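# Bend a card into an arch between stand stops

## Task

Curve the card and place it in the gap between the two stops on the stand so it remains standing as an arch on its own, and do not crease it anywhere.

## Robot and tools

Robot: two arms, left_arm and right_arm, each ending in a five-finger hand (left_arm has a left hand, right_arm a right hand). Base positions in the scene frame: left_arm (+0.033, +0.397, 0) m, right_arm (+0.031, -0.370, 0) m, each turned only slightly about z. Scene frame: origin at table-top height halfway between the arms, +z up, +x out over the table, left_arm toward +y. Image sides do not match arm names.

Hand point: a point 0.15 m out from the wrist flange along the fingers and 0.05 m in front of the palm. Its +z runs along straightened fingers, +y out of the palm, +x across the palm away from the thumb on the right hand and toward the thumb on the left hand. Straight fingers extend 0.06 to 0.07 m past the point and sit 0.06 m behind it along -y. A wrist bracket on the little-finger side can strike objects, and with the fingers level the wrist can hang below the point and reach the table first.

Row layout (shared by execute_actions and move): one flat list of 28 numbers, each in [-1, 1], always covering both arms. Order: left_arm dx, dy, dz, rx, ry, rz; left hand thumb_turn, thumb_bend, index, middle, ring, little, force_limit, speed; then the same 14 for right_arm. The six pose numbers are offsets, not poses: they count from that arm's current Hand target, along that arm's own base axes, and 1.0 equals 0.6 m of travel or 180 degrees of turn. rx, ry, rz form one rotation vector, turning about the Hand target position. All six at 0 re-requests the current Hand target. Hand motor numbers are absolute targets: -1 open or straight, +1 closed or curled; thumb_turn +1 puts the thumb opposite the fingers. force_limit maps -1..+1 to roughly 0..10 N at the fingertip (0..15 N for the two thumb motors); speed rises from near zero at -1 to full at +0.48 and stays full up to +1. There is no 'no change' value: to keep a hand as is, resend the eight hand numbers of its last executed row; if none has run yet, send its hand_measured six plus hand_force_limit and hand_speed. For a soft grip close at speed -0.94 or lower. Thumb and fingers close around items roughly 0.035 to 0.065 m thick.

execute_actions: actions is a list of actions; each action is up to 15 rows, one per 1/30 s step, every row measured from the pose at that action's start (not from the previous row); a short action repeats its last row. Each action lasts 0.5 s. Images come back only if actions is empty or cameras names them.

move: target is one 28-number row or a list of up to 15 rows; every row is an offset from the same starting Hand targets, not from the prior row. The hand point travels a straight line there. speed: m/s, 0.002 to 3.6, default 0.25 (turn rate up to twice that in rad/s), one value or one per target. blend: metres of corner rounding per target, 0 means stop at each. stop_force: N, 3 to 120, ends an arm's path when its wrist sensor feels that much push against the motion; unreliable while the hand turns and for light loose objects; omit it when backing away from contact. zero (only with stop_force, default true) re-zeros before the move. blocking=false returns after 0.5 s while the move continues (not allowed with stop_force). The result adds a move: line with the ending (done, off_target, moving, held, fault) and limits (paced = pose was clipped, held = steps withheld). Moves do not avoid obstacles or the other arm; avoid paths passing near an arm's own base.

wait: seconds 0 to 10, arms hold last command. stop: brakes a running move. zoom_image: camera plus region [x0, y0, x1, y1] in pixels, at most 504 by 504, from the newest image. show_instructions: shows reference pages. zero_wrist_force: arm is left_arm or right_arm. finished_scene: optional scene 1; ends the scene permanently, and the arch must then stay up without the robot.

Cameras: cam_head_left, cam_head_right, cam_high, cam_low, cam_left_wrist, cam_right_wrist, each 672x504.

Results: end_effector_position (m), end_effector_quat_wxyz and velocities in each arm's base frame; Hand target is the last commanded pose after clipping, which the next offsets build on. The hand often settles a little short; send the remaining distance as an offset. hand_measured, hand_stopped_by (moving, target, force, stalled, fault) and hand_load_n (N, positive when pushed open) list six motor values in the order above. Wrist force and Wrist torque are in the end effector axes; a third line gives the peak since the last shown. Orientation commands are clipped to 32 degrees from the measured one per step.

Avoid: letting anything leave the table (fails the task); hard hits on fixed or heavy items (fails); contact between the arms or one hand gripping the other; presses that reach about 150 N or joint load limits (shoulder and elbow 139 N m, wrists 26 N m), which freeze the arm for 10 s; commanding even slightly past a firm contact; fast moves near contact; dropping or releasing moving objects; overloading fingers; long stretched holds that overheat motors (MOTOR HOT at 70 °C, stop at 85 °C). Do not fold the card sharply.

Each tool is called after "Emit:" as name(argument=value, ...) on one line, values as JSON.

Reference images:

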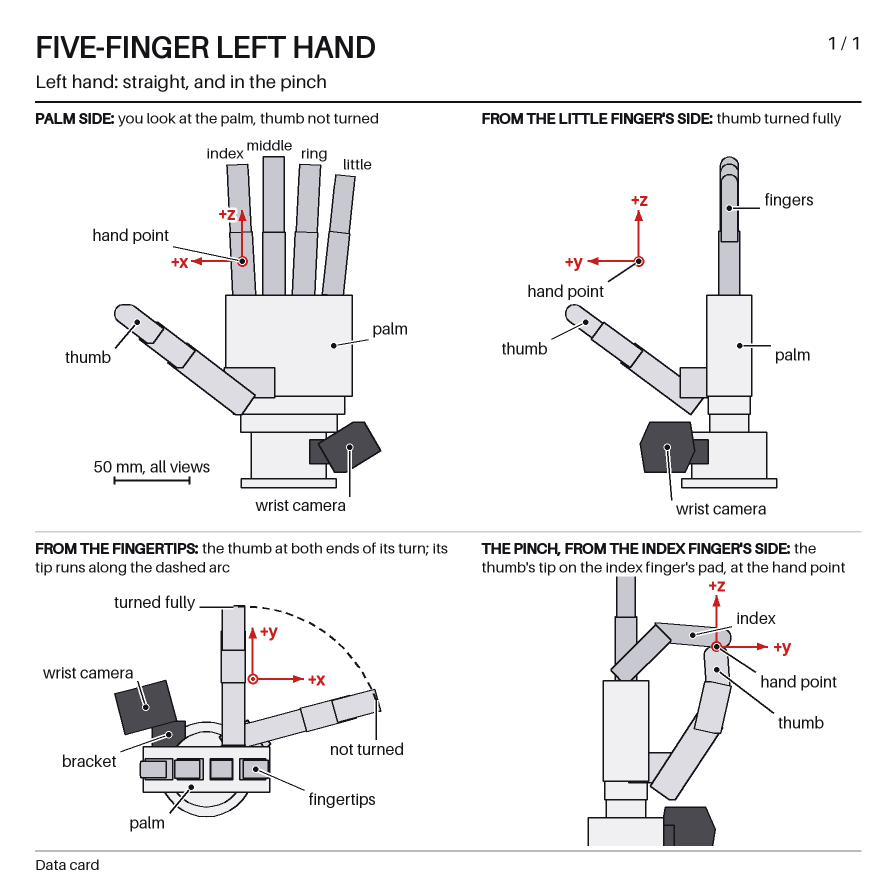

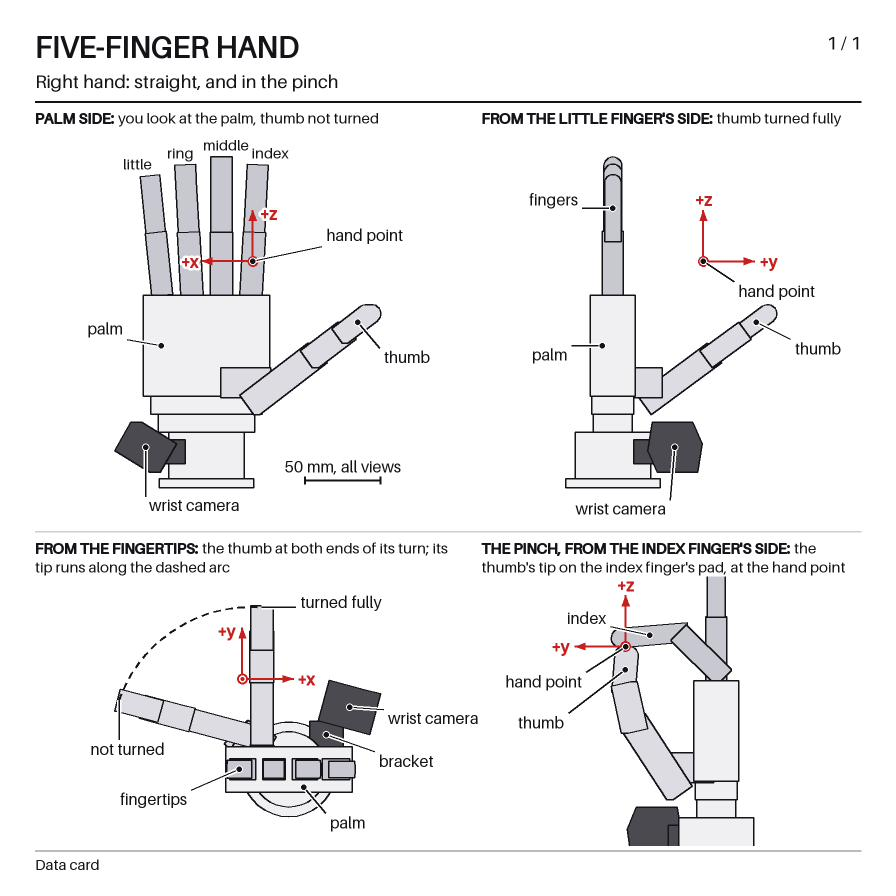

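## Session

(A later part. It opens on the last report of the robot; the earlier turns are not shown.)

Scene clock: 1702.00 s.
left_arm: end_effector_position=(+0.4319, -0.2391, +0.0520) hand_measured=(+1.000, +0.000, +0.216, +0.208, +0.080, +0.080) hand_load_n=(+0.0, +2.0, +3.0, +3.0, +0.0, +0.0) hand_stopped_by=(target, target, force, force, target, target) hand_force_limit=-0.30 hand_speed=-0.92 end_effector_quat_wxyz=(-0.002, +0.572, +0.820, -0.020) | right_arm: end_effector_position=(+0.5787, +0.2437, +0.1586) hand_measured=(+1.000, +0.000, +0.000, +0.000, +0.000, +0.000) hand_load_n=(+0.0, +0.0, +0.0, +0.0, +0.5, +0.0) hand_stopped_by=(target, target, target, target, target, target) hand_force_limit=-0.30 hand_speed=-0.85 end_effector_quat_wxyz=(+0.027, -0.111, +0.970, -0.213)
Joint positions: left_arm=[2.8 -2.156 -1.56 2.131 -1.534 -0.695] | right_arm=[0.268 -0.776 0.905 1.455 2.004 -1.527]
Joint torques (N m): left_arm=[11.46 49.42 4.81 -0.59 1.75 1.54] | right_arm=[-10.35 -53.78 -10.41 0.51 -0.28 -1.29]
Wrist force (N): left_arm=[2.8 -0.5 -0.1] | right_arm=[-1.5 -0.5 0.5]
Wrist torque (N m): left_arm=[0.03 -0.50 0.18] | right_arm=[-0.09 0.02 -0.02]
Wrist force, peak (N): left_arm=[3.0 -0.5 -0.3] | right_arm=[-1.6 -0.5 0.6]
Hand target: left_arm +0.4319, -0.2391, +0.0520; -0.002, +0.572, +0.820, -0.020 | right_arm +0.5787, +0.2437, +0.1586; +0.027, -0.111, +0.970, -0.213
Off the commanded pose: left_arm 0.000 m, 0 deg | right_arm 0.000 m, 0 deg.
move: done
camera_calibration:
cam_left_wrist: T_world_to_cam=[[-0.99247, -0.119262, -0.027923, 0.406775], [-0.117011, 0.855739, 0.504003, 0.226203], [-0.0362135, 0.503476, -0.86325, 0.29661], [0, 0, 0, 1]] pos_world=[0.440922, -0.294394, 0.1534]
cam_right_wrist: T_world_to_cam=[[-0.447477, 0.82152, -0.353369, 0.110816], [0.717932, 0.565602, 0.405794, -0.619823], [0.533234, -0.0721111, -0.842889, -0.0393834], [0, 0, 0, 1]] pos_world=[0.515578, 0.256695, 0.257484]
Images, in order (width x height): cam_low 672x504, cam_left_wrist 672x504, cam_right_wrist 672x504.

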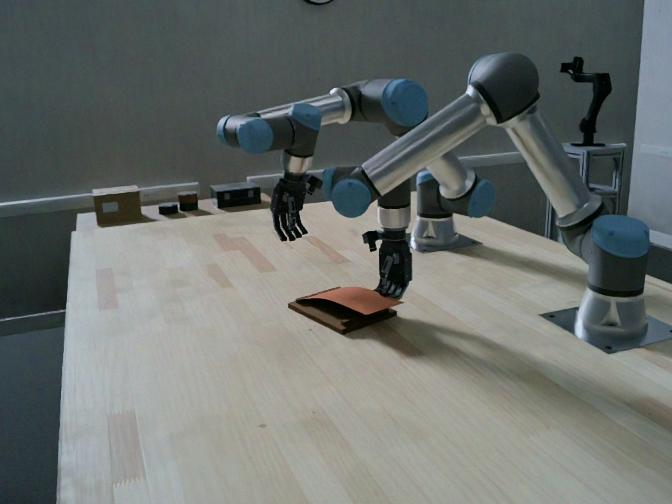

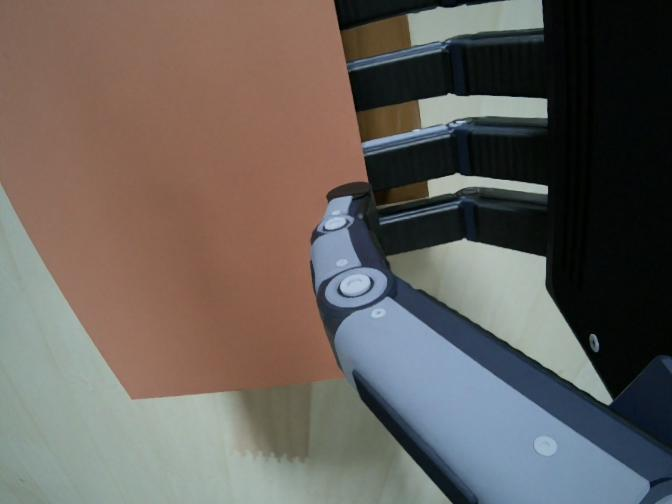

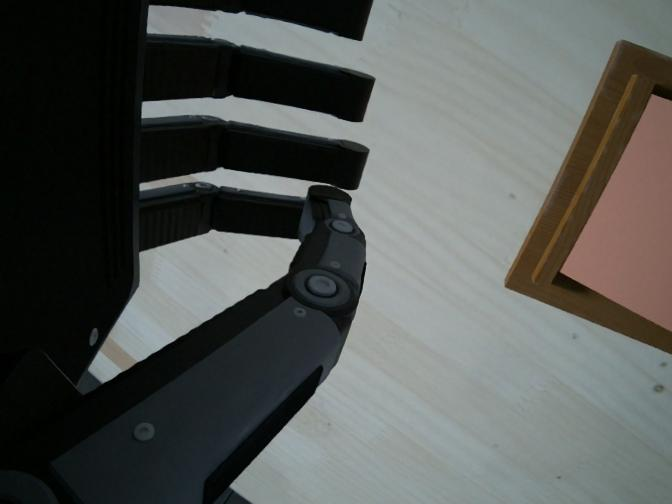

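Emit:
move(target=[0,0,-0.01,0.016,0.0048,0,1,0,0.5,0.5,0.08,0.08,-0.3,-0.92,0,0,0,0,0,0,1,0,0,0,0,0,-0.3,-0.85], speed=0.03, cameras=["cam_low","cam_right_wrist","cam_left_wrist"])

Emit:
zoom_image(camera="cam_right_wrist", region=[530, 200, 640, 320])

Emit:
zoom_image(camera="cam_low", region=[260, 220, 440, 355])

Emit:
zoom_image(camera="cam_low", region=[280, 280, 345, 330])

Scene clock: 1799.53 s.
left_arm: end_effector_position=(+0.4319, -0.2391, +0.0461) hand_measured=(+1.000, +0.000, +0.216, +0.208, +0.080, +0.080) hand_load_n=(+0.0, +2.0, +3.5, +3.5, +0.0, +0.0) hand_stopped_by=(target, target, force, force, target, target) hand_force_limit=-0.30 hand_speed=-0.92 end_effector_quat_wxyz=(-0.023, +0.571, +0.821, -0.004) | right_arm: end_effector_position=(+0.5787, +0.2437, +0.1586) hand_measured=(+1.000, +0.000, +0.000, +0.000, +0.000, +0.000) hand_load_n=(+0.0, +0.0, +0.0, +0.0, +0.0, +0.0) hand_stopped_by=(target, target, target, target, target, target) hand_force_limit=-0.30 hand_speed=-0.85 end_effector_quat_wxyz=(+0.027, -0.111, +0.970, -0.213)
Joint positions: left_arm=[2.777 -2.192 -1.533 2.108 -1.575 -0.719] | right_arm=[0.268 -0.776 0.905 1.455 2.004 -1.527]
Joint torques (N m): left_arm=[-11.08 24.84 27.79 -3.75 -2.16 -1.29] | right_arm=[-10.04 -53.31 -10.33 0.49 -0.3 -1.52]
Wrist force (N): left_arm=[2.3 -0.6 -0.2] | right_arm=[-1.4 -0.4 0.3]
Wrist torque (N m): left_arm=[0.04 -0.49 0.30] | right_arm=[-0.05 0.02 -0.01]
Wrist force, peak (N): left_arm=[2.9 -0.6 0.3] | right_arm=[-1.6 -0.7 0.4]
Hand target: left_arm +0.4319, -0.2391, +0.0460; -0.023, +0.571, +0.821, -0.004 | right_arm +0.5787, +0.2437, +0.1586; +0.027, -0.111, +0.970, -0.213
Off the commanded pose: left_arm 0.000 m, 0 deg | right_arm 0.000 m, 0 deg.
move: done
camera_calibration:
cam_left_wrist: T_world_to_cam=[[-0.992824, -0.118063, -0.0189941, 0.406669], [-0.109125, 0.829553, 0.547663, 0.217541], [-0.0489021, 0.545806, -0.836484, 0.305827], [0, 0, 0, 1]] pos_world=[0.442445, -0.299371, 0.144404]
cam_right_wrist: T_world_to_cam=[[-0.447477, 0.82152, -0.353369, 0.110816], [0.717932, 0.565602, 0.405794, -0.619823], [0.533234, -0.0721111, -0.842889, -0.0393834], [0, 0, 0, 1]] pos_world=[0.515578, 0.256695, 0.257484]
Images, in order (width x height): cam_low 672x504, cam_left_wrist 672x504, cam_right_wrist 672x504.

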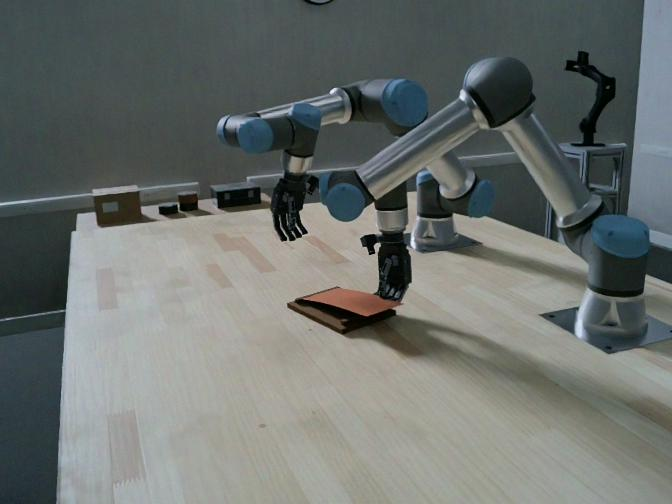

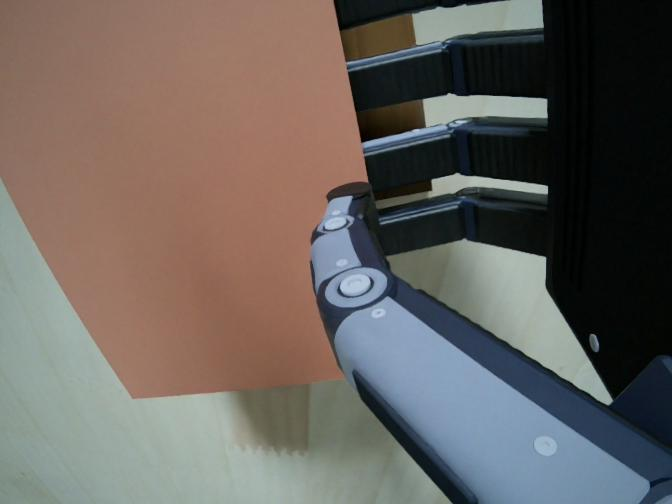

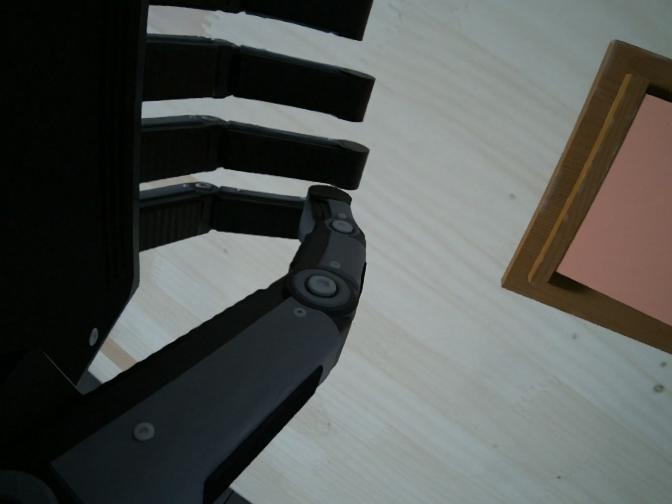

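Scaled by 4.200 from the camera's 672x504 image, which has a finer 960x720 frame.

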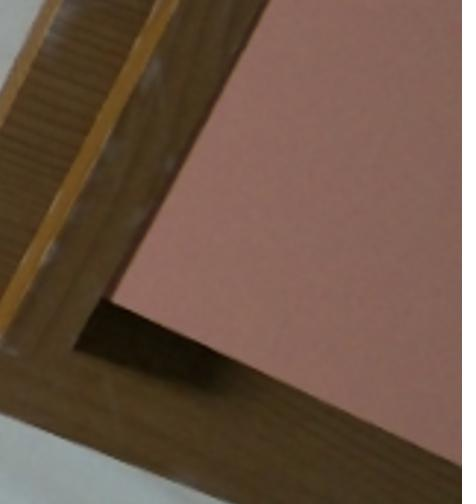

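Scaled by 2.800.

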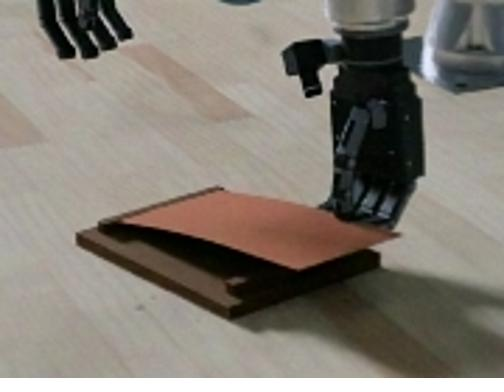

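Scaled by 7.754.

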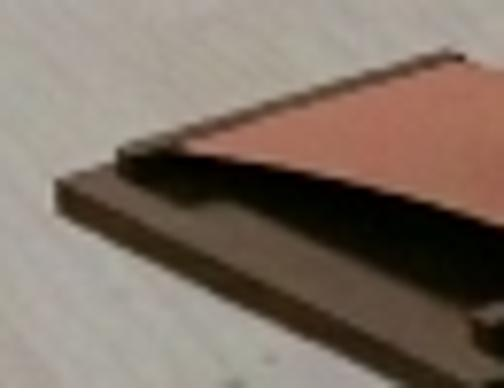

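Emit:
move(target=[-0.0039,0.0128,0.002,0.0106,0.0032,0,1,0,0.5,0.5,0.08,0.08,-0.3,-0.92,0,0,0,0,0,0,1,0,0,0,0,0,-0.3,-0.85], speed=0.03, cameras=["cam_low","cam_right_wrist","cam_left_wrist"])

Emit:
zoom_image(camera="cam_right_wrist", region=[530, 200, 640, 320])

Emit:
zoom_image(camera="cam_low", region=[280, 280, 345, 330])

Scene clock: 1886.07 s.
left_arm: end_effector_position=(+0.4295, -0.2315, +0.0472) hand_measured=(+1.000, +0.000, +0.216, +0.208, +0.080, +0.080) hand_load_n=(+0.0, +2.0, +3.5, +3.5, +0.0, +0.0) hand_stopped_by=(target, target, force, force, target, target) hand_force_limit=-0.30 hand_speed=-0.92 end_effector_quat_wxyz=(-0.036, +0.571, +0.820, +0.007) | right_arm: end_effector_position=(+0.5787, +0.2437, +0.1586) hand_measured=(+1.000, +0.000, +0.000, +0.000, +0.000, +0.000) hand_load_n=(+0.0, +0.0, +0.0, +0.0, +0.0, +0.0) hand_stopped_by=(target, target, target, target, target, target) hand_force_limit=-0.30 hand_speed=-0.85 end_effector_quat_wxyz=(+0.027, -0.111, +0.970, -0.213)
Joint positions: left_arm=[2.776 -2.196 -1.533 2.091 -1.602 -0.722] | right_arm=[0.268 -0.776 0.905 1.455 2.004 -1.527]
Joint torques (N m): left_arm=[-10.46 25.1 3.43 -3.87 -2.12 -1.33] | right_arm=[-10.35 -53.3 -10.17 0.45 -0.26 -1.4]
Wrist force (N): left_arm=[1.7 -0.6 0.1] | right_arm=[-1.5 -0.4 0.3]
Wrist torque (N m): left_arm=[0.02 -0.49 0.34] | right_arm=[-0.05 0.04 -0.02]
Wrist force, peak (N): left_arm=[2.8 -0.7 -0.2] | right_arm=[-1.7 -0.5 0.5]
Hand target: left_arm +0.4295, -0.2314, +0.0472; -0.036, +0.571, +0.820, +0.007 | right_arm +0.5787, +0.2437, +0.1586; +0.027, -0.111, +0.970, -0.213
Off the commanded pose: left_arm 0.000 m, 0 deg | right_arm 0.000 m, 0 deg.
move: done
camera_calibration:
cam_left_wrist: T_world_to_cam=[[-0.992982, -0.117556, -0.0129448, 0.40514], [-0.103501, 0.810831, 0.576057, 0.202233], [-0.0572226, 0.573354, -0.817307, 0.311623], [0, 0, 0, 1]] pos_world=[0.44106, -0.29502, 0.143438]
cam_right_wrist: T_world_to_cam=[[-0.447477, 0.82152, -0.353369, 0.110816], [0.717932, 0.565602, 0.405794, -0.619823], [0.533234, -0.0721111, -0.842889, -0.0393834], [0, 0, 0, 1]] pos_world=[0.515578, 0.256695, 0.257484]
Images, in order (width x height): cam_low 672x504, cam_left_wrist 672x504, cam_right_wrist 672x504.

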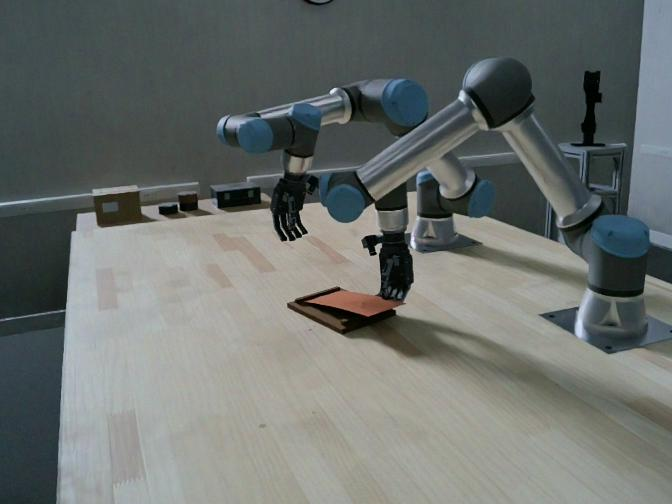

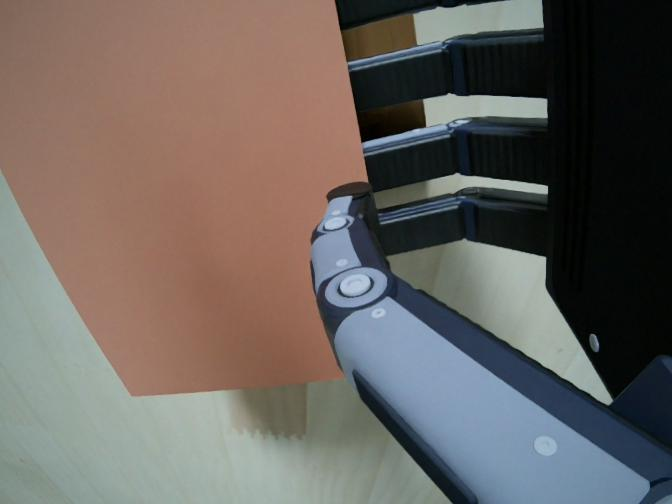

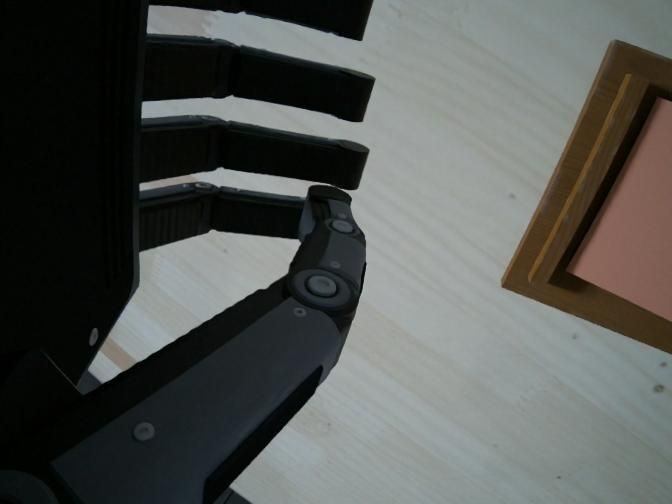

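Scaled by 4.200 from the camera's 672x504 image, which has a finer 960x720 frame.

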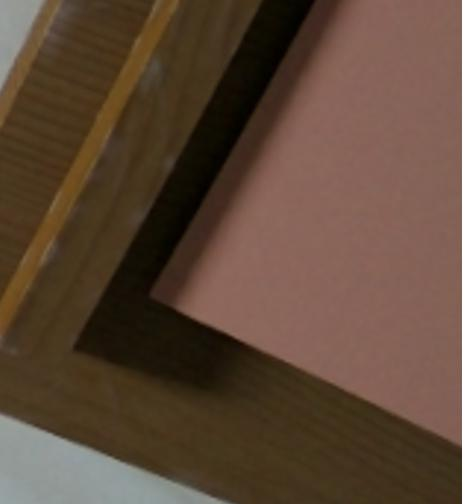

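Scaled by 7.754.

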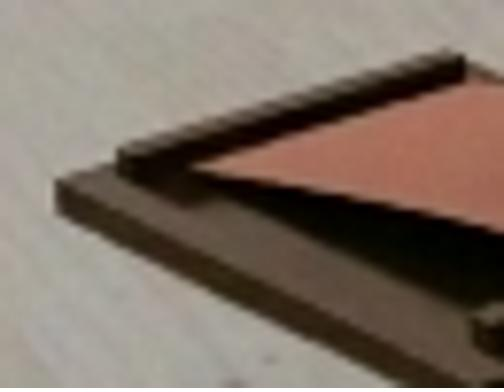

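Emit:
move(target=[0,0,0,0,0,0,1,0,0.5,0.5,0.08,0.08,-0.3,-0.92,-0.0182,0.1973,-0.0143,0.1332,0.0353,0.0117,-1,-1,-1,-1,-1,-1,-0.3,-0.3], speed=0.12, cameras=["cam_high","cam_low","cam_right_wrist","cam_head_right"])

Scene clock: 1930.87 s.
left_arm: end_effector_position=(+0.4295, -0.2314, +0.0472) hand_measured=(+1.000, +0.000, +0.216, +0.208, +0.080, +0.080) hand_load_n=(+0.0, +2.5, +3.5, +3.5, +0.0, +0.0) hand_stopped_by=(target, target, force, force, target, target) hand_force_limit=-0.30 hand_speed=-0.92 end_effector_quat_wxyz=(-0.036, +0.571, +0.820, +0.007) | right_arm: end_effector_position=(+0.5678, +0.3621, +0.1500) hand_measured=(-1.000, -1.000, -1.000, -1.000, -1.000, -1.000) hand_load_n=(+0.0, +0.0, +0.0, +0.0, +0.0, -0.5) hand_stopped_by=(target, target, target, target, target, target) hand_force_limit=-0.30 hand_speed=-0.30 end_effector_quat_wxyz=(+0.000, -0.132, +0.991, +0.000)
Joint positions: left_arm=[2.776 -2.196 -1.533 2.091 -1.602 -0.722] | right_arm=[0.277 -0.707 0.804 1.474 1.571 -1.559]
Joint torques (N m): left_arm=[-10.86 24.74 4.67 -3.88 -2.11 -1.43] | right_arm=[12.65 -39.33 -27.95 0.24 -1 -1.43]
Wrist force (N): left_arm=[1.9 -0.3 -0.1] | right_arm=[-1.5 -0.7 1.3]
Wrist torque (N m): left_arm=[0.08 -0.53 0.35] | right_arm=[-0.11 0.01 -0.11]
Wrist force, peak (N): left_arm=[2.2 -0.6 0.2] | right_arm=[-1.7 -0.7 1.2]
Hand target: left_arm +0.4295, -0.2314, +0.0472; -0.036, +0.571, +0.820, +0.007 | right_arm +0.5678, +0.3621, +0.1500; +0.000, -0.132, +0.991, +0.000
Off the commanded pose: left_arm 0.000 m, 0 deg | right_arm 0.000 m, 0 deg.
move: done
camera_calibration:
cam_right_wrist: T_world_to_cam=[[-0.495613, 0.866571, 0.0585052, -0.0451294], [0.752541, 0.394812, 0.527072, -0.651364], [0.433647, 0.305251, -0.847804, -0.111564], [0, 0, 0, 1]] pos_world=[0.516191, 0.330329, 0.251372]
Images, in order (width x height): cam_head_right 672x504, cam_high 672x504, cam_low 672x504, cam_right_wrist 672x504.

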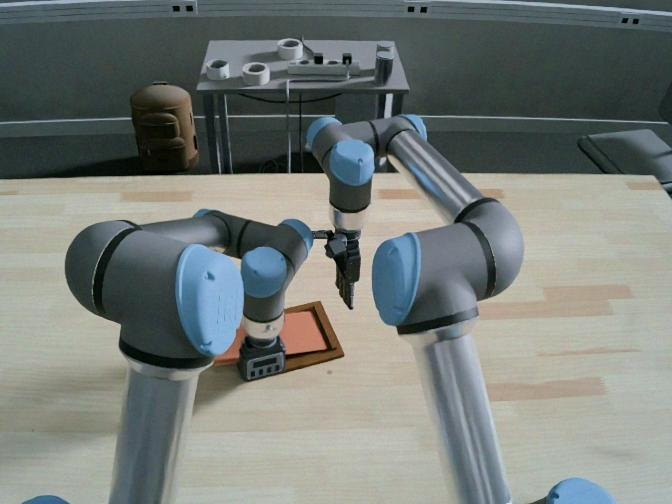

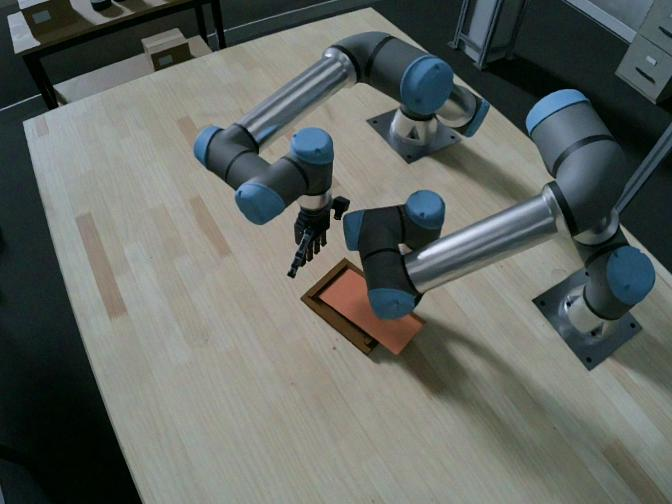

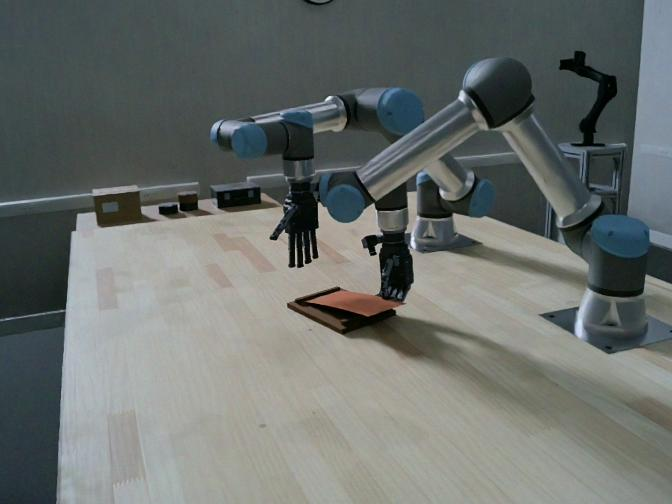

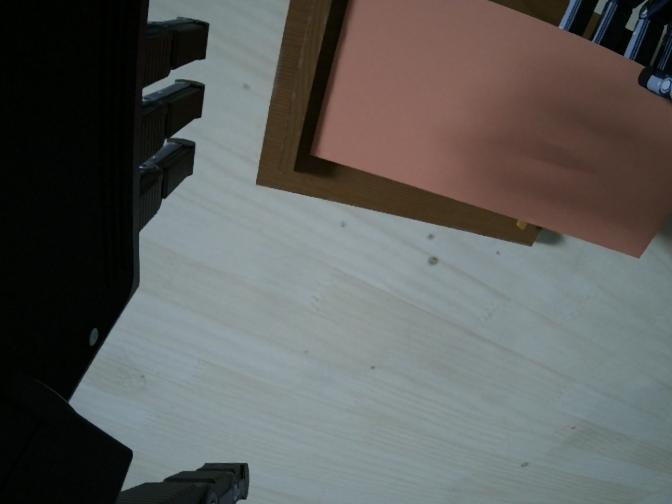

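Emit:
move(target=[0,0,0,0,0,0,1,0,0.5,0.5,0.08,0.08,-0.3,-0.92,-0.0042,0.0177,-0.1,0,0,0,-1,-1,-1,-1,-1,-1,-0.3,-0.3], speed=0.06, stop_force=4, cameras=["cam_right_wrist","cam_low"])

Scene clock: 1951.80 s.
left_arm: end_effector_position=(+0.4295, -0.2314, +0.0472) hand_measured=(+1.000, +0.000, +0.216, +0.208, +0.080, +0.080) hand_load_n=(+0.0, +2.0, +3.5, +3.0, +0.0, +0.0) hand_stopped_by=(target, target, force, force, target, target) hand_force_limit=-0.30 hand_speed=-0.92 end_effector_quat_wxyz=(-0.036, +0.571, +0.820, +0.007) | right_arm: end_effector_position=(+0.5653, +0.3727, +0.0900) hand_measured=(-1.000, -1.000, -1.000, -1.000, -1.000, -1.000) hand_load_n=(+0.0, +0.0, +0.0, +0.0, +0.0, +0.0) hand_stopped_by=(target, target, target, target, target, target) hand_force_limit=-0.30 hand_speed=-0.30 end_effector_quat_wxyz=(+0.000, -0.132, +0.991, +0.000)
Joint positions: left_arm=[2.776 -2.196 -1.533 2.091 -1.602 -0.722] | right_arm=[0.295 -0.668 0.888 1.352 1.571 -1.541]
Joint torques (N m): left_arm=[-10.82 24.84 6.39 -3.88 -2.04 -1.32] | right_arm=[13.27 -40.11 -7.77 0.25 -1.06 2.01]
Wrist force (N): left_arm=[1.9 -0.3 -0.4] | right_arm=[-1.4 -0.8 0.9]
Wrist torque (N m): left_arm=[0.09 -0.54 0.34] | right_arm=[-0.10 0.01 -0.21]
Wrist force, peak (N): left_arm=[2.2 -0.5 -0.1] | right_arm=[-1.6 -0.8 1.5]
Hand target: left_arm +0.4295, -0.2314, +0.0472; -0.036, +0.571, +0.820, +0.007 | right_arm +0.5653, +0.3727, +0.0900; +0.000, -0.132, +0.991, +0.000
Off the commanded pose: left_arm 0.000 m, 0 deg | right_arm 0.000 m, 0 deg.
move: done
camera_calibration:
cam_right_wrist: T_world_to_cam=[[-0.49565, 0.866545, 0.0585792, -0.0520299], [0.752525, 0.394799, 0.527106, -0.622037], [0.433634, 0.305342, -0.847778, -0.164613], [0, 0, 0, 1]] pos_world=[0.513691, 0.340929, 0.191372]
Images, in order (width x height): cam_low 672x504, cam_right_wrist 672x504.

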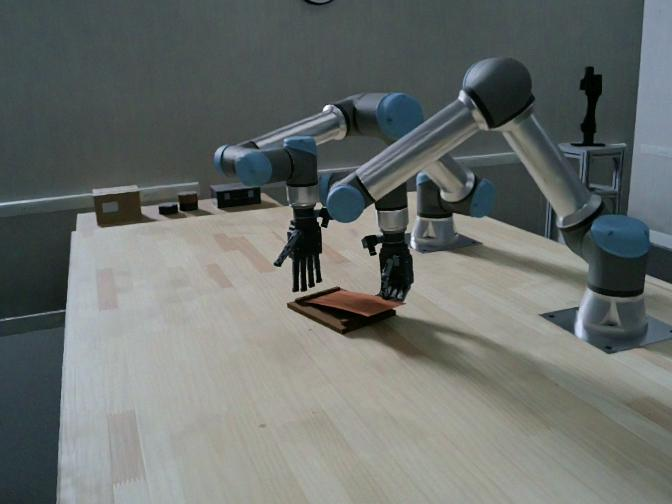

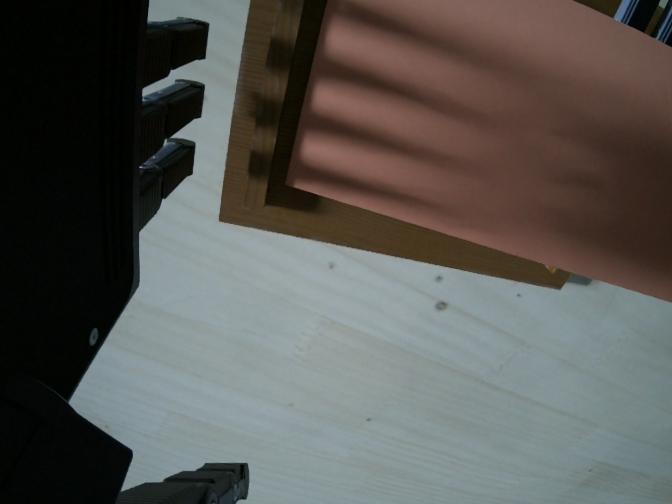

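Emit:
move(target=[0,0,0,0,0,0,1,0,0.5,0.5,0.08,0.08,-0.3,-0.92,0,0,-0.035,0,0,0,-1,-1,-1,-1,-1,-1,-0.3,-0.3], speed=0.015, stop_force=3, cameras=["cam_right_wrist","cam_low"])

Scene clock: 1960.70 s.
left_arm: end_effector_position=(+0.4295, -0.2314, +0.0472) hand_measured=(+1.000, +0.000, +0.216, +0.208, +0.080, +0.080) hand_load_n=(-0.5, +2.0, +3.5, +3.0, +0.5, +0.0) hand_stopped_by=(target, target, force, force, target, target) hand_force_limit=-0.30 hand_speed=-0.92 end_effector_quat_wxyz=(-0.036, +0.571, +0.820, +0.007) | right_arm: end_effector_position=(+0.5653, +0.3727, +0.0692) hand_measured=(-1.000, -1.000, -1.000, -1.000, -1.000, -1.000) hand_load_n=(-0.5, +0.0, +0.0, +0.0, +0.0, +0.0) hand_stopped_by=(target, target, target, target, target, target) hand_force_limit=-0.30 hand_speed=-0.30 end_effector_quat_wxyz=(+0.000, -0.132, +0.991, +0.000)
Joint positions: left_arm=[2.776 -2.196 -1.533 2.091 -1.602 -0.722] | right_arm=[0.295 -0.653 0.914 1.31 1.571 -1.541]
Joint torques (N m): left_arm=[-9.8 24.96 8.45 -3.83 -1.96 -1.2] | right_arm=[12.34 -42.38 -14.71 3.39 -0.33 1.77]
Wrist force (N): left_arm=[1.7 -0.6 0.2] | right_arm=[-1.6 -0.7 -3.1]
Wrist torque (N m): left_arm=[0.02 -0.49 0.34] | right_arm=[0.16 0.12 -0.21]
Wrist force, peak (N): left_arm=[2.0 -0.8 0.4] | right_arm=[-1.5 -0.9 -3.2]
Hand target: left_arm +0.4295, -0.2314, +0.0472; -0.036, +0.571, +0.820, +0.007 | right_arm +0.5653, +0.3727, +0.0692; +0.000, -0.132, +0.991, +0.000
Off the commanded pose: left_arm 0.000 m, 0 deg | right_arm 0.000 m, 0 deg.
move: contact (right_arm)
camera_calibration:
cam_right_wrist: T_world_to_cam=[[-0.495584, 0.866579, 0.0586239, -0.0509454], [0.752567, 0.394724, 0.527101, -0.611055], [0.433635, 0.305341, -0.847778, -0.182362], [0, 0, 0, 1]] pos_world=[0.513691, 0.341029, 0.170472]
Images, in order (width x height): cam_low 672x504, cam_right_wrist 672x504.

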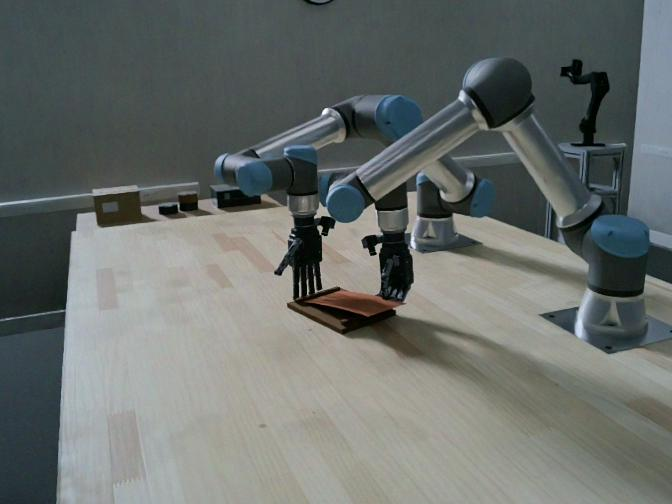

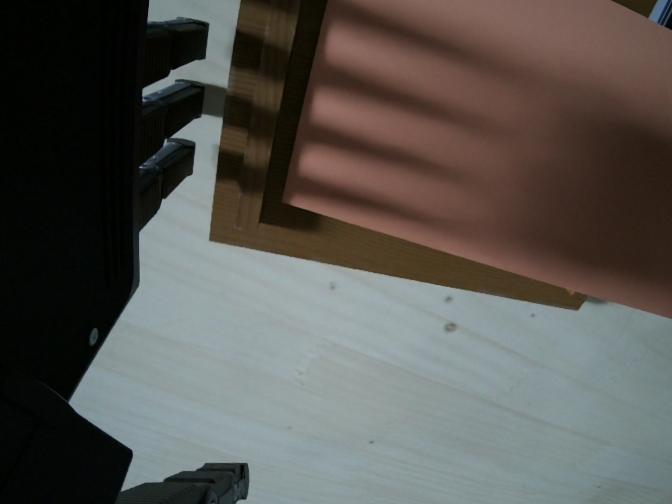

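Emit:
move(target=[[0,0,0,0,0,0,1,0,0.5,0.5,0.08,0.08,-0.3,-0.92,0,0,0.0042,0,0,0,-1,-1,-1,-1,-1,-1,-0.3,-0.3],[0,0,0,0,0,0,1,0,0.5,0.5,0.08,0.08,-0.3,-0.92,-0.003,0.0113,0.0042,0,0,0,-1,-1,-1,-1,-1,-1,-0.3,-0.3]], speed=0.02, cameras=["cam_right_wrist","cam_low"])

Emit:
zoom_image(camera="cam_right_wrist", region=[130, 0, 350, 260])

Scene clock: 1972.00 s.
left_arm: end_effector_position=(+0.4295, -0.2314, +0.0472) hand_measured=(+1.000, +0.000, +0.216, +0.208, +0.080, +0.080) hand_load_n=(+0.0, +2.0, +3.5, +3.0, +0.5, +0.0) hand_stopped_by=(target, target, force, force, target, target) hand_force_limit=-0.30 hand_speed=-0.92 end_effector_quat_wxyz=(-0.036, +0.571, +0.820, +0.007) | right_arm: end_effector_position=(+0.5635, +0.3794, +0.0717) hand_measured=(-1.000, -1.000, -1.000, -1.000, -1.000, -1.000) hand_load_n=(+0.0, +0.0, +0.0, +0.0, +0.0, +0.0) hand_stopped_by=(target, target, target, target, target, target) hand_force_limit=-0.30 hand_speed=-0.30 end_effector_quat_wxyz=(+0.000, -0.132, +0.991, +0.000)
Joint positions: left_arm=[2.776 -2.196 -1.533 2.091 -1.602 -0.722] | right_arm=[0.306 -0.65 0.902 1.32 1.571 -1.53]
Joint torques (N m): left_arm=[-10.52 24.64 9.36 -3.78 -1.92 -1.21] | right_arm=[13.45 -38.22 -26.69 4.77 -1.1 1.71]
Wrist force (N): left_arm=[1.6 -0.5 0.1] | right_arm=[-1.7 -0.7 1.0]
Wrist torque (N m): left_arm=[0.03 -0.48 0.33] | right_arm=[-0.10 0.05 -0.22]
Wrist force, peak (N): left_arm=[2.0 -0.9 0.1] | right_arm=[-1.6 -0.8 -3.4]
Hand target: left_arm +0.4295, -0.2314, +0.0472; -0.036, +0.571, +0.820, +0.007 | right_arm +0.5635, +0.3795, +0.0717; +0.000, -0.132, +0.991, +0.000
Off the commanded pose: left_arm 0.000 m, 0 deg | right_arm 0.000 m, 0 deg.
move: done
camera_calibration:
cam_right_wrist: T_world_to_cam=[[-0.495621, 0.866553, 0.0586979, -0.057694], [0.75255, 0.394711, 0.527135, -0.613669], [0.433622, 0.305432, -0.847752, -0.181423], [0, 0, 0, 1]] pos_world=[0.511891, 0.347629, 0.173071]
Images, in order (width x height): cam_low 672x504, cam_right_wrist 672x504.

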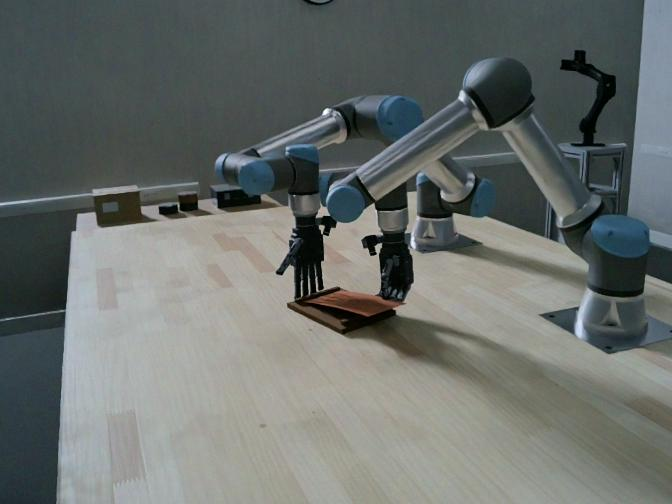

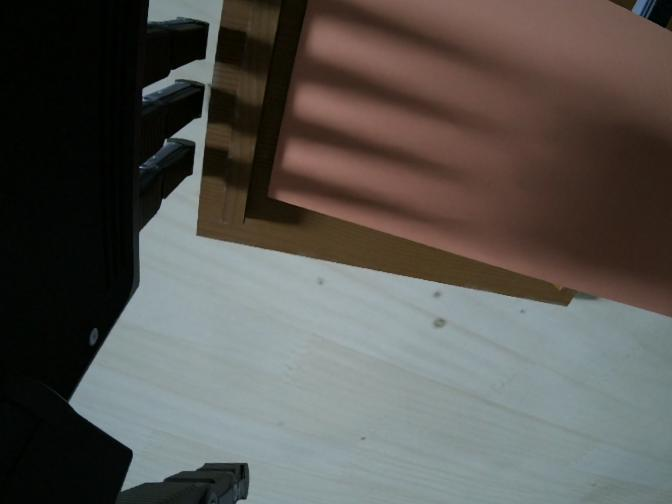

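Scaled by 1.938 from the camera's 672x504 image, which has a finer 960x720 frame.

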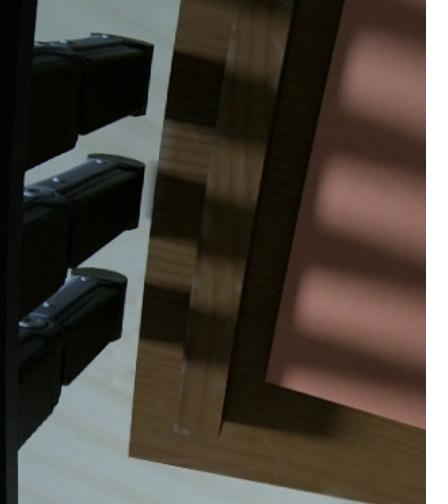

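Emit:
move(target=[0,0,0,0,0,0,1,0,0.5,0.5,0.08,0.08,-0.3,-0.92,-0.0011,0.0039,0,0,0,0,-1,-1,-1,-1,-1,-1,-0.3,-0.3], speed=0.02, cameras=["cam_right_wrist","cam_low","cam_left_wrist"])

Emit:
zoom_image(camera="cam_right_wrist", region=[130, 0, 350, 260])

Emit:
zoom_image(camera="cam_low", region=[270, 260, 360, 330])

Scene clock: 1983.57 s.
left_arm: end_effector_position=(+0.4295, -0.2314, +0.0472) hand_measured=(+1.000, +0.000, +0.216, +0.208, +0.080, +0.080) hand_load_n=(-0.5, +2.0, +3.5, +3.5, +0.0, +0.0) hand_stopped_by=(target, target, force, force, target, target) hand_force_limit=-0.30 hand_speed=-0.92 end_effector_quat_wxyz=(-0.036, +0.571, +0.820, +0.007) | right_arm: end_effector_position=(+0.5628, +0.3818, +0.0717) hand_measured=(-1.000, -1.000, -1.000, -1.000, -1.000, -1.000) hand_load_n=(+0.0, +0.0, +0.0, +0.5, +0.0, +0.0) hand_stopped_by=(target, target, target, target, target, target) hand_force_limit=-0.30 hand_speed=-0.30 end_effector_quat_wxyz=(+0.000, -0.132, +0.991, +0.000)
Joint positions: left_arm=[2.776 -2.196 -1.533 2.091 -1.602 -0.722] | right_arm=[0.31 -0.648 0.898 1.321 1.571 -1.526]
Joint torques (N m): left_arm=[-10.03 25.02 11.03 -3.77 -1.72 -1.19] | right_arm=[14.2 -40.84 -26.17 4.81 -0.01 1.99]
Wrist force (N): left_arm=[1.4 -0.6 -0.1] | right_arm=[-1.5 -0.8 1.1]
Wrist torque (N m): left_arm=[0.03 -0.46 0.33] | right_arm=[-0.10 0.02 -0.21]
Wrist force, peak (N): left_arm=[2.1 -0.6 0.1] | right_arm=[-1.9 -0.9 1.1]
Hand target: left_arm +0.4295, -0.2314, +0.0472; -0.036, +0.571, +0.820, +0.007 | right_arm +0.5628, +0.3819, +0.0717; +0.000, -0.132, +0.991, +0.000
Off the commanded pose: left_arm 0.000 m, 0 deg | right_arm 0.000 m, 0 deg.
move: done
camera_calibration:
cam_left_wrist: T_world_to_cam=[[-0.992993, -0.117468, -0.0129142, 0.405166], [-0.103399, 0.810714, 0.576239, 0.202128], [-0.0572199, 0.573536, -0.817179, 0.311657], [0, 0, 0, 1]] pos_world=[0.44106, -0.29502, 0.143438]
cam_right_wrist: T_world_to_cam=[[-0.495584, 0.866579, 0.0586239, -0.0600865], [0.752567, 0.394724, 0.527101, -0.614172], [0.433635, 0.305341, -0.847778, -0.181865], [0, 0, 0, 1]] pos_world=[0.511291, 0.350029, 0.173072]
Images, in order (width x height): cam_low 672x504, cam_left_wrist 672x504, cam_right_wrist 672x504.

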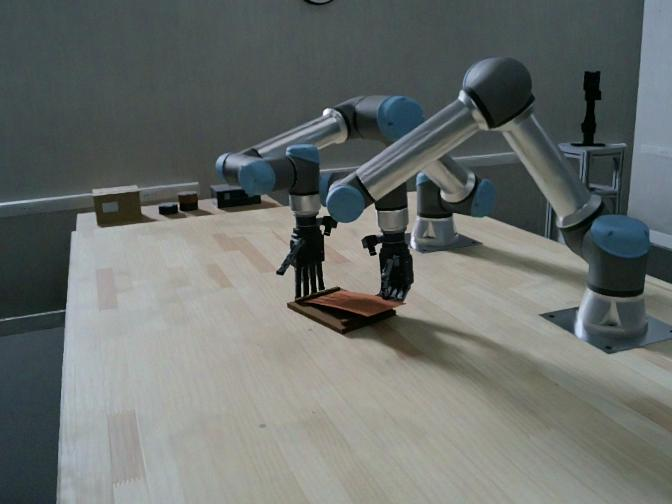

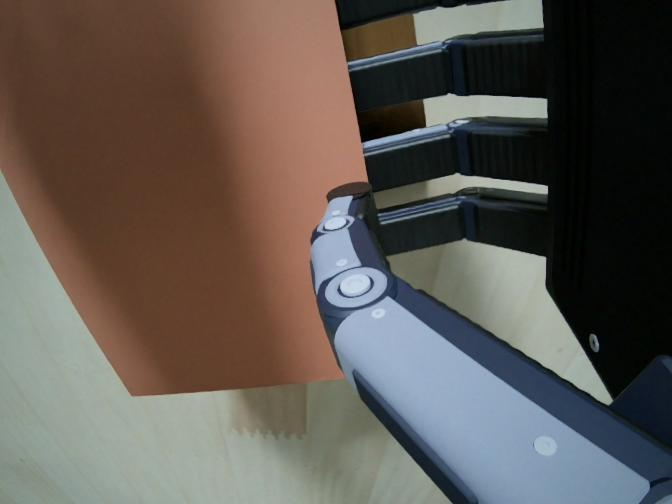

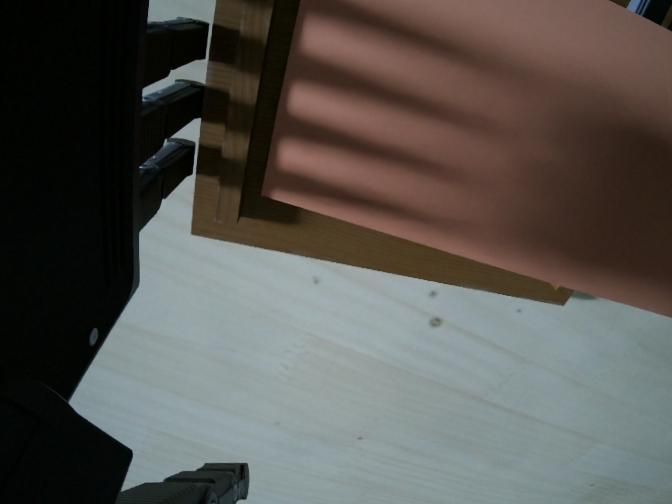

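Scaled by 1.938 from the camera's 672x504 image, which has a finer 960x720 frame.

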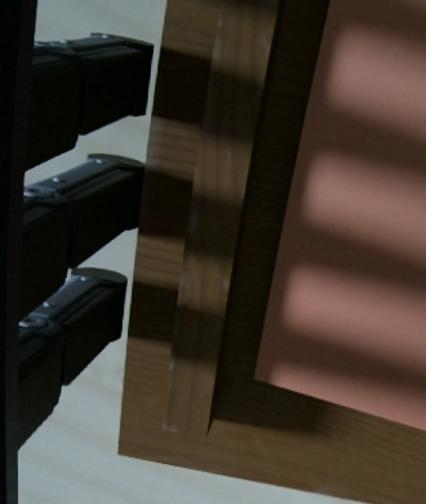

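Scaled by 5.600.

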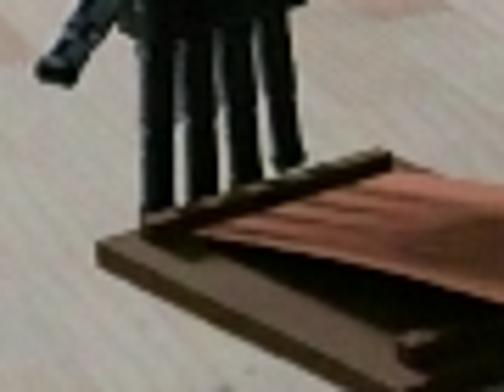

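Emit:
move(target=[[0.0029,-0.0096,0,-0.0122,-0.0037,0,1,0,0.5,0.5,0.08,0.08,-0.3,-0.92,0,0,0,0,0,0,-1,-1,-1,-1,-1,-1,-0.3,-0.3],[0.0049,-0.0161,0,-0.0122,-0.0037,0,1,0,0.5,0.5,0.08,0.08,-0.3,-0.92,0,0,0,0,0,0,-1,-1,-1,-1,-1,-1,-0.3,-0.3]], speed=0.02, cameras=["cam_right_wrist","cam_low","cam_left_wrist"])

Emit:
zoom_image(camera="cam_right_wrist", region=[130, 0, 350, 260])

Emit:
zoom_image(camera="cam_low", region=[270, 250, 430, 340])

Scene clock: 2042.87 s.
left_arm: end_effector_position=(+0.4324, -0.2411, +0.0472) hand_measured=(+1.000, +0.000, +0.216, +0.208, +0.080, +0.080) hand_load_n=(-0.5, +2.5, +3.5, +3.0, +0.0, +0.0) hand_stopped_by=(target, target, force, force, target, target) hand_force_limit=-0.30 hand_speed=-0.92 end_effector_quat_wxyz=(-0.021, +0.571, +0.821, -0.005) | right_arm: end_effector_position=(+0.5628, +0.3819, +0.0717) hand_measured=(-1.000, -1.000, -1.000, -1.000, -1.000, -1.000) hand_load_n=(+0.0, +0.0, +0.0, +0.0, +0.0, +0.0) hand_stopped_by=(target, target, target, target, target, target) hand_force_limit=-0.30 hand_speed=-0.30 end_effector_quat_wxyz=(+0.000, -0.132, +0.991, +0.000)
Joint positions: left_arm=[2.776 -2.191 -1.529 2.106 -1.57 -0.72] | right_arm=[0.31 -0.648 0.898 1.321 1.571 -1.526]
Joint torques (N m): left_arm=[-10.58 24.83 27.54 -3.89 1.63 -1.35] | right_arm=[13.13 -40.22 -27.45 4.78 0.86 2]
Wrist force (N): left_arm=[1.7 -0.3 0.2] | right_arm=[-1.6 -0.8 0.8]
Wrist torque (N m): left_arm=[0.06 -0.49 0.33] | right_arm=[-0.10 0.04 -0.22]
Wrist force, peak (N): left_arm=[2.2 -0.4 0.2] | right_arm=[-1.7 -1.1 1.0]
Hand target: left_arm +0.4325, -0.2411, +0.0472; -0.021, +0.571, +0.821, -0.005 | right_arm +0.5628, +0.3819, +0.0717; +0.000, -0.132, +0.991, +0.000
Off the commanded pose: left_arm 0.000 m, 0 deg | right_arm 0.000 m, 0 deg.
move: done
camera_calibration:
cam_left_wrist: T_world_to_cam=[[-0.992797, -0.118138, -0.019937, 0.407018], [-0.109941, 0.83219, 0.543482, 0.219761], [-0.0476147, 0.54176, -0.839184, 0.30653], [0, 0, 0, 1]] pos_world=[0.442843, -0.300864, 0.145914]
cam_right_wrist: T_world_to_cam=[[-0.495584, 0.866579, 0.0586239, -0.0601731], [0.752567, 0.394724, 0.527101, -0.614211], [0.433635, 0.305341, -0.847778, -0.181896], [0, 0, 0, 1]] pos_world=[0.511291, 0.350129, 0.173072]
Images, in order (width x height): cam_low 672x504, cam_left_wrist 672x504, cam_right_wrist 672x504.

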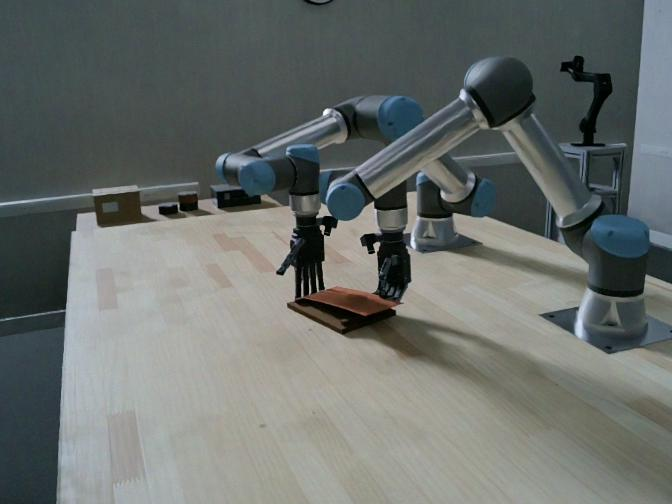

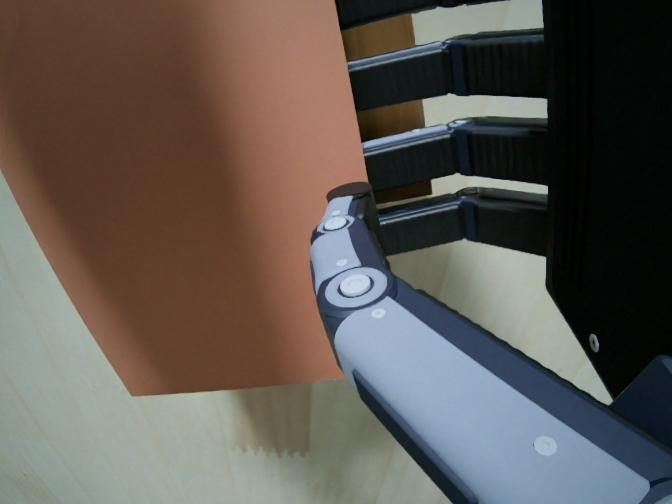

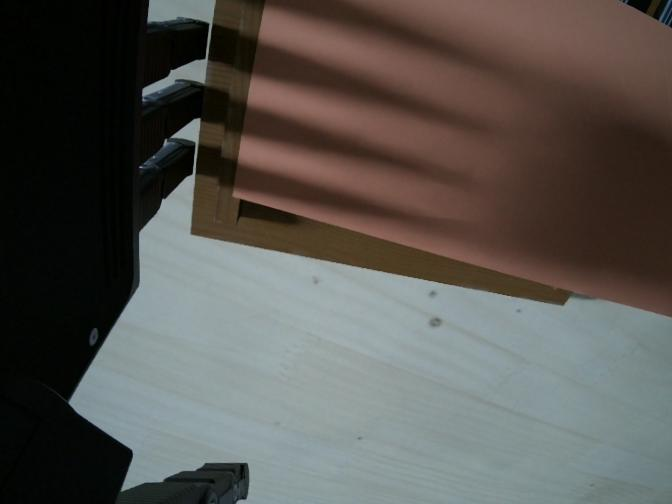

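Scaled by 1.938 from the camera's 672x504 image, which has a finer 960x720 frame.

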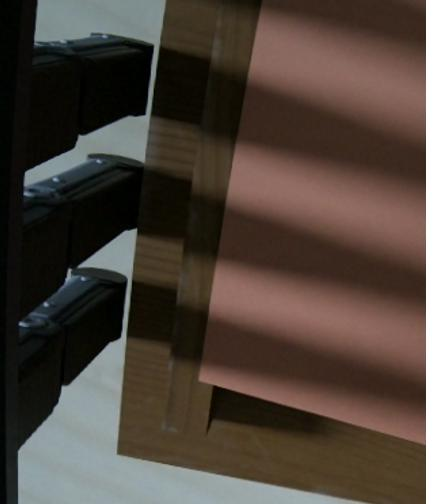

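Scaled by 3.150.

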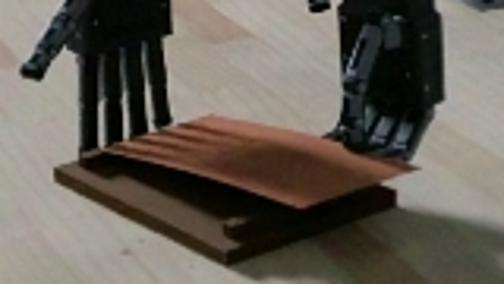

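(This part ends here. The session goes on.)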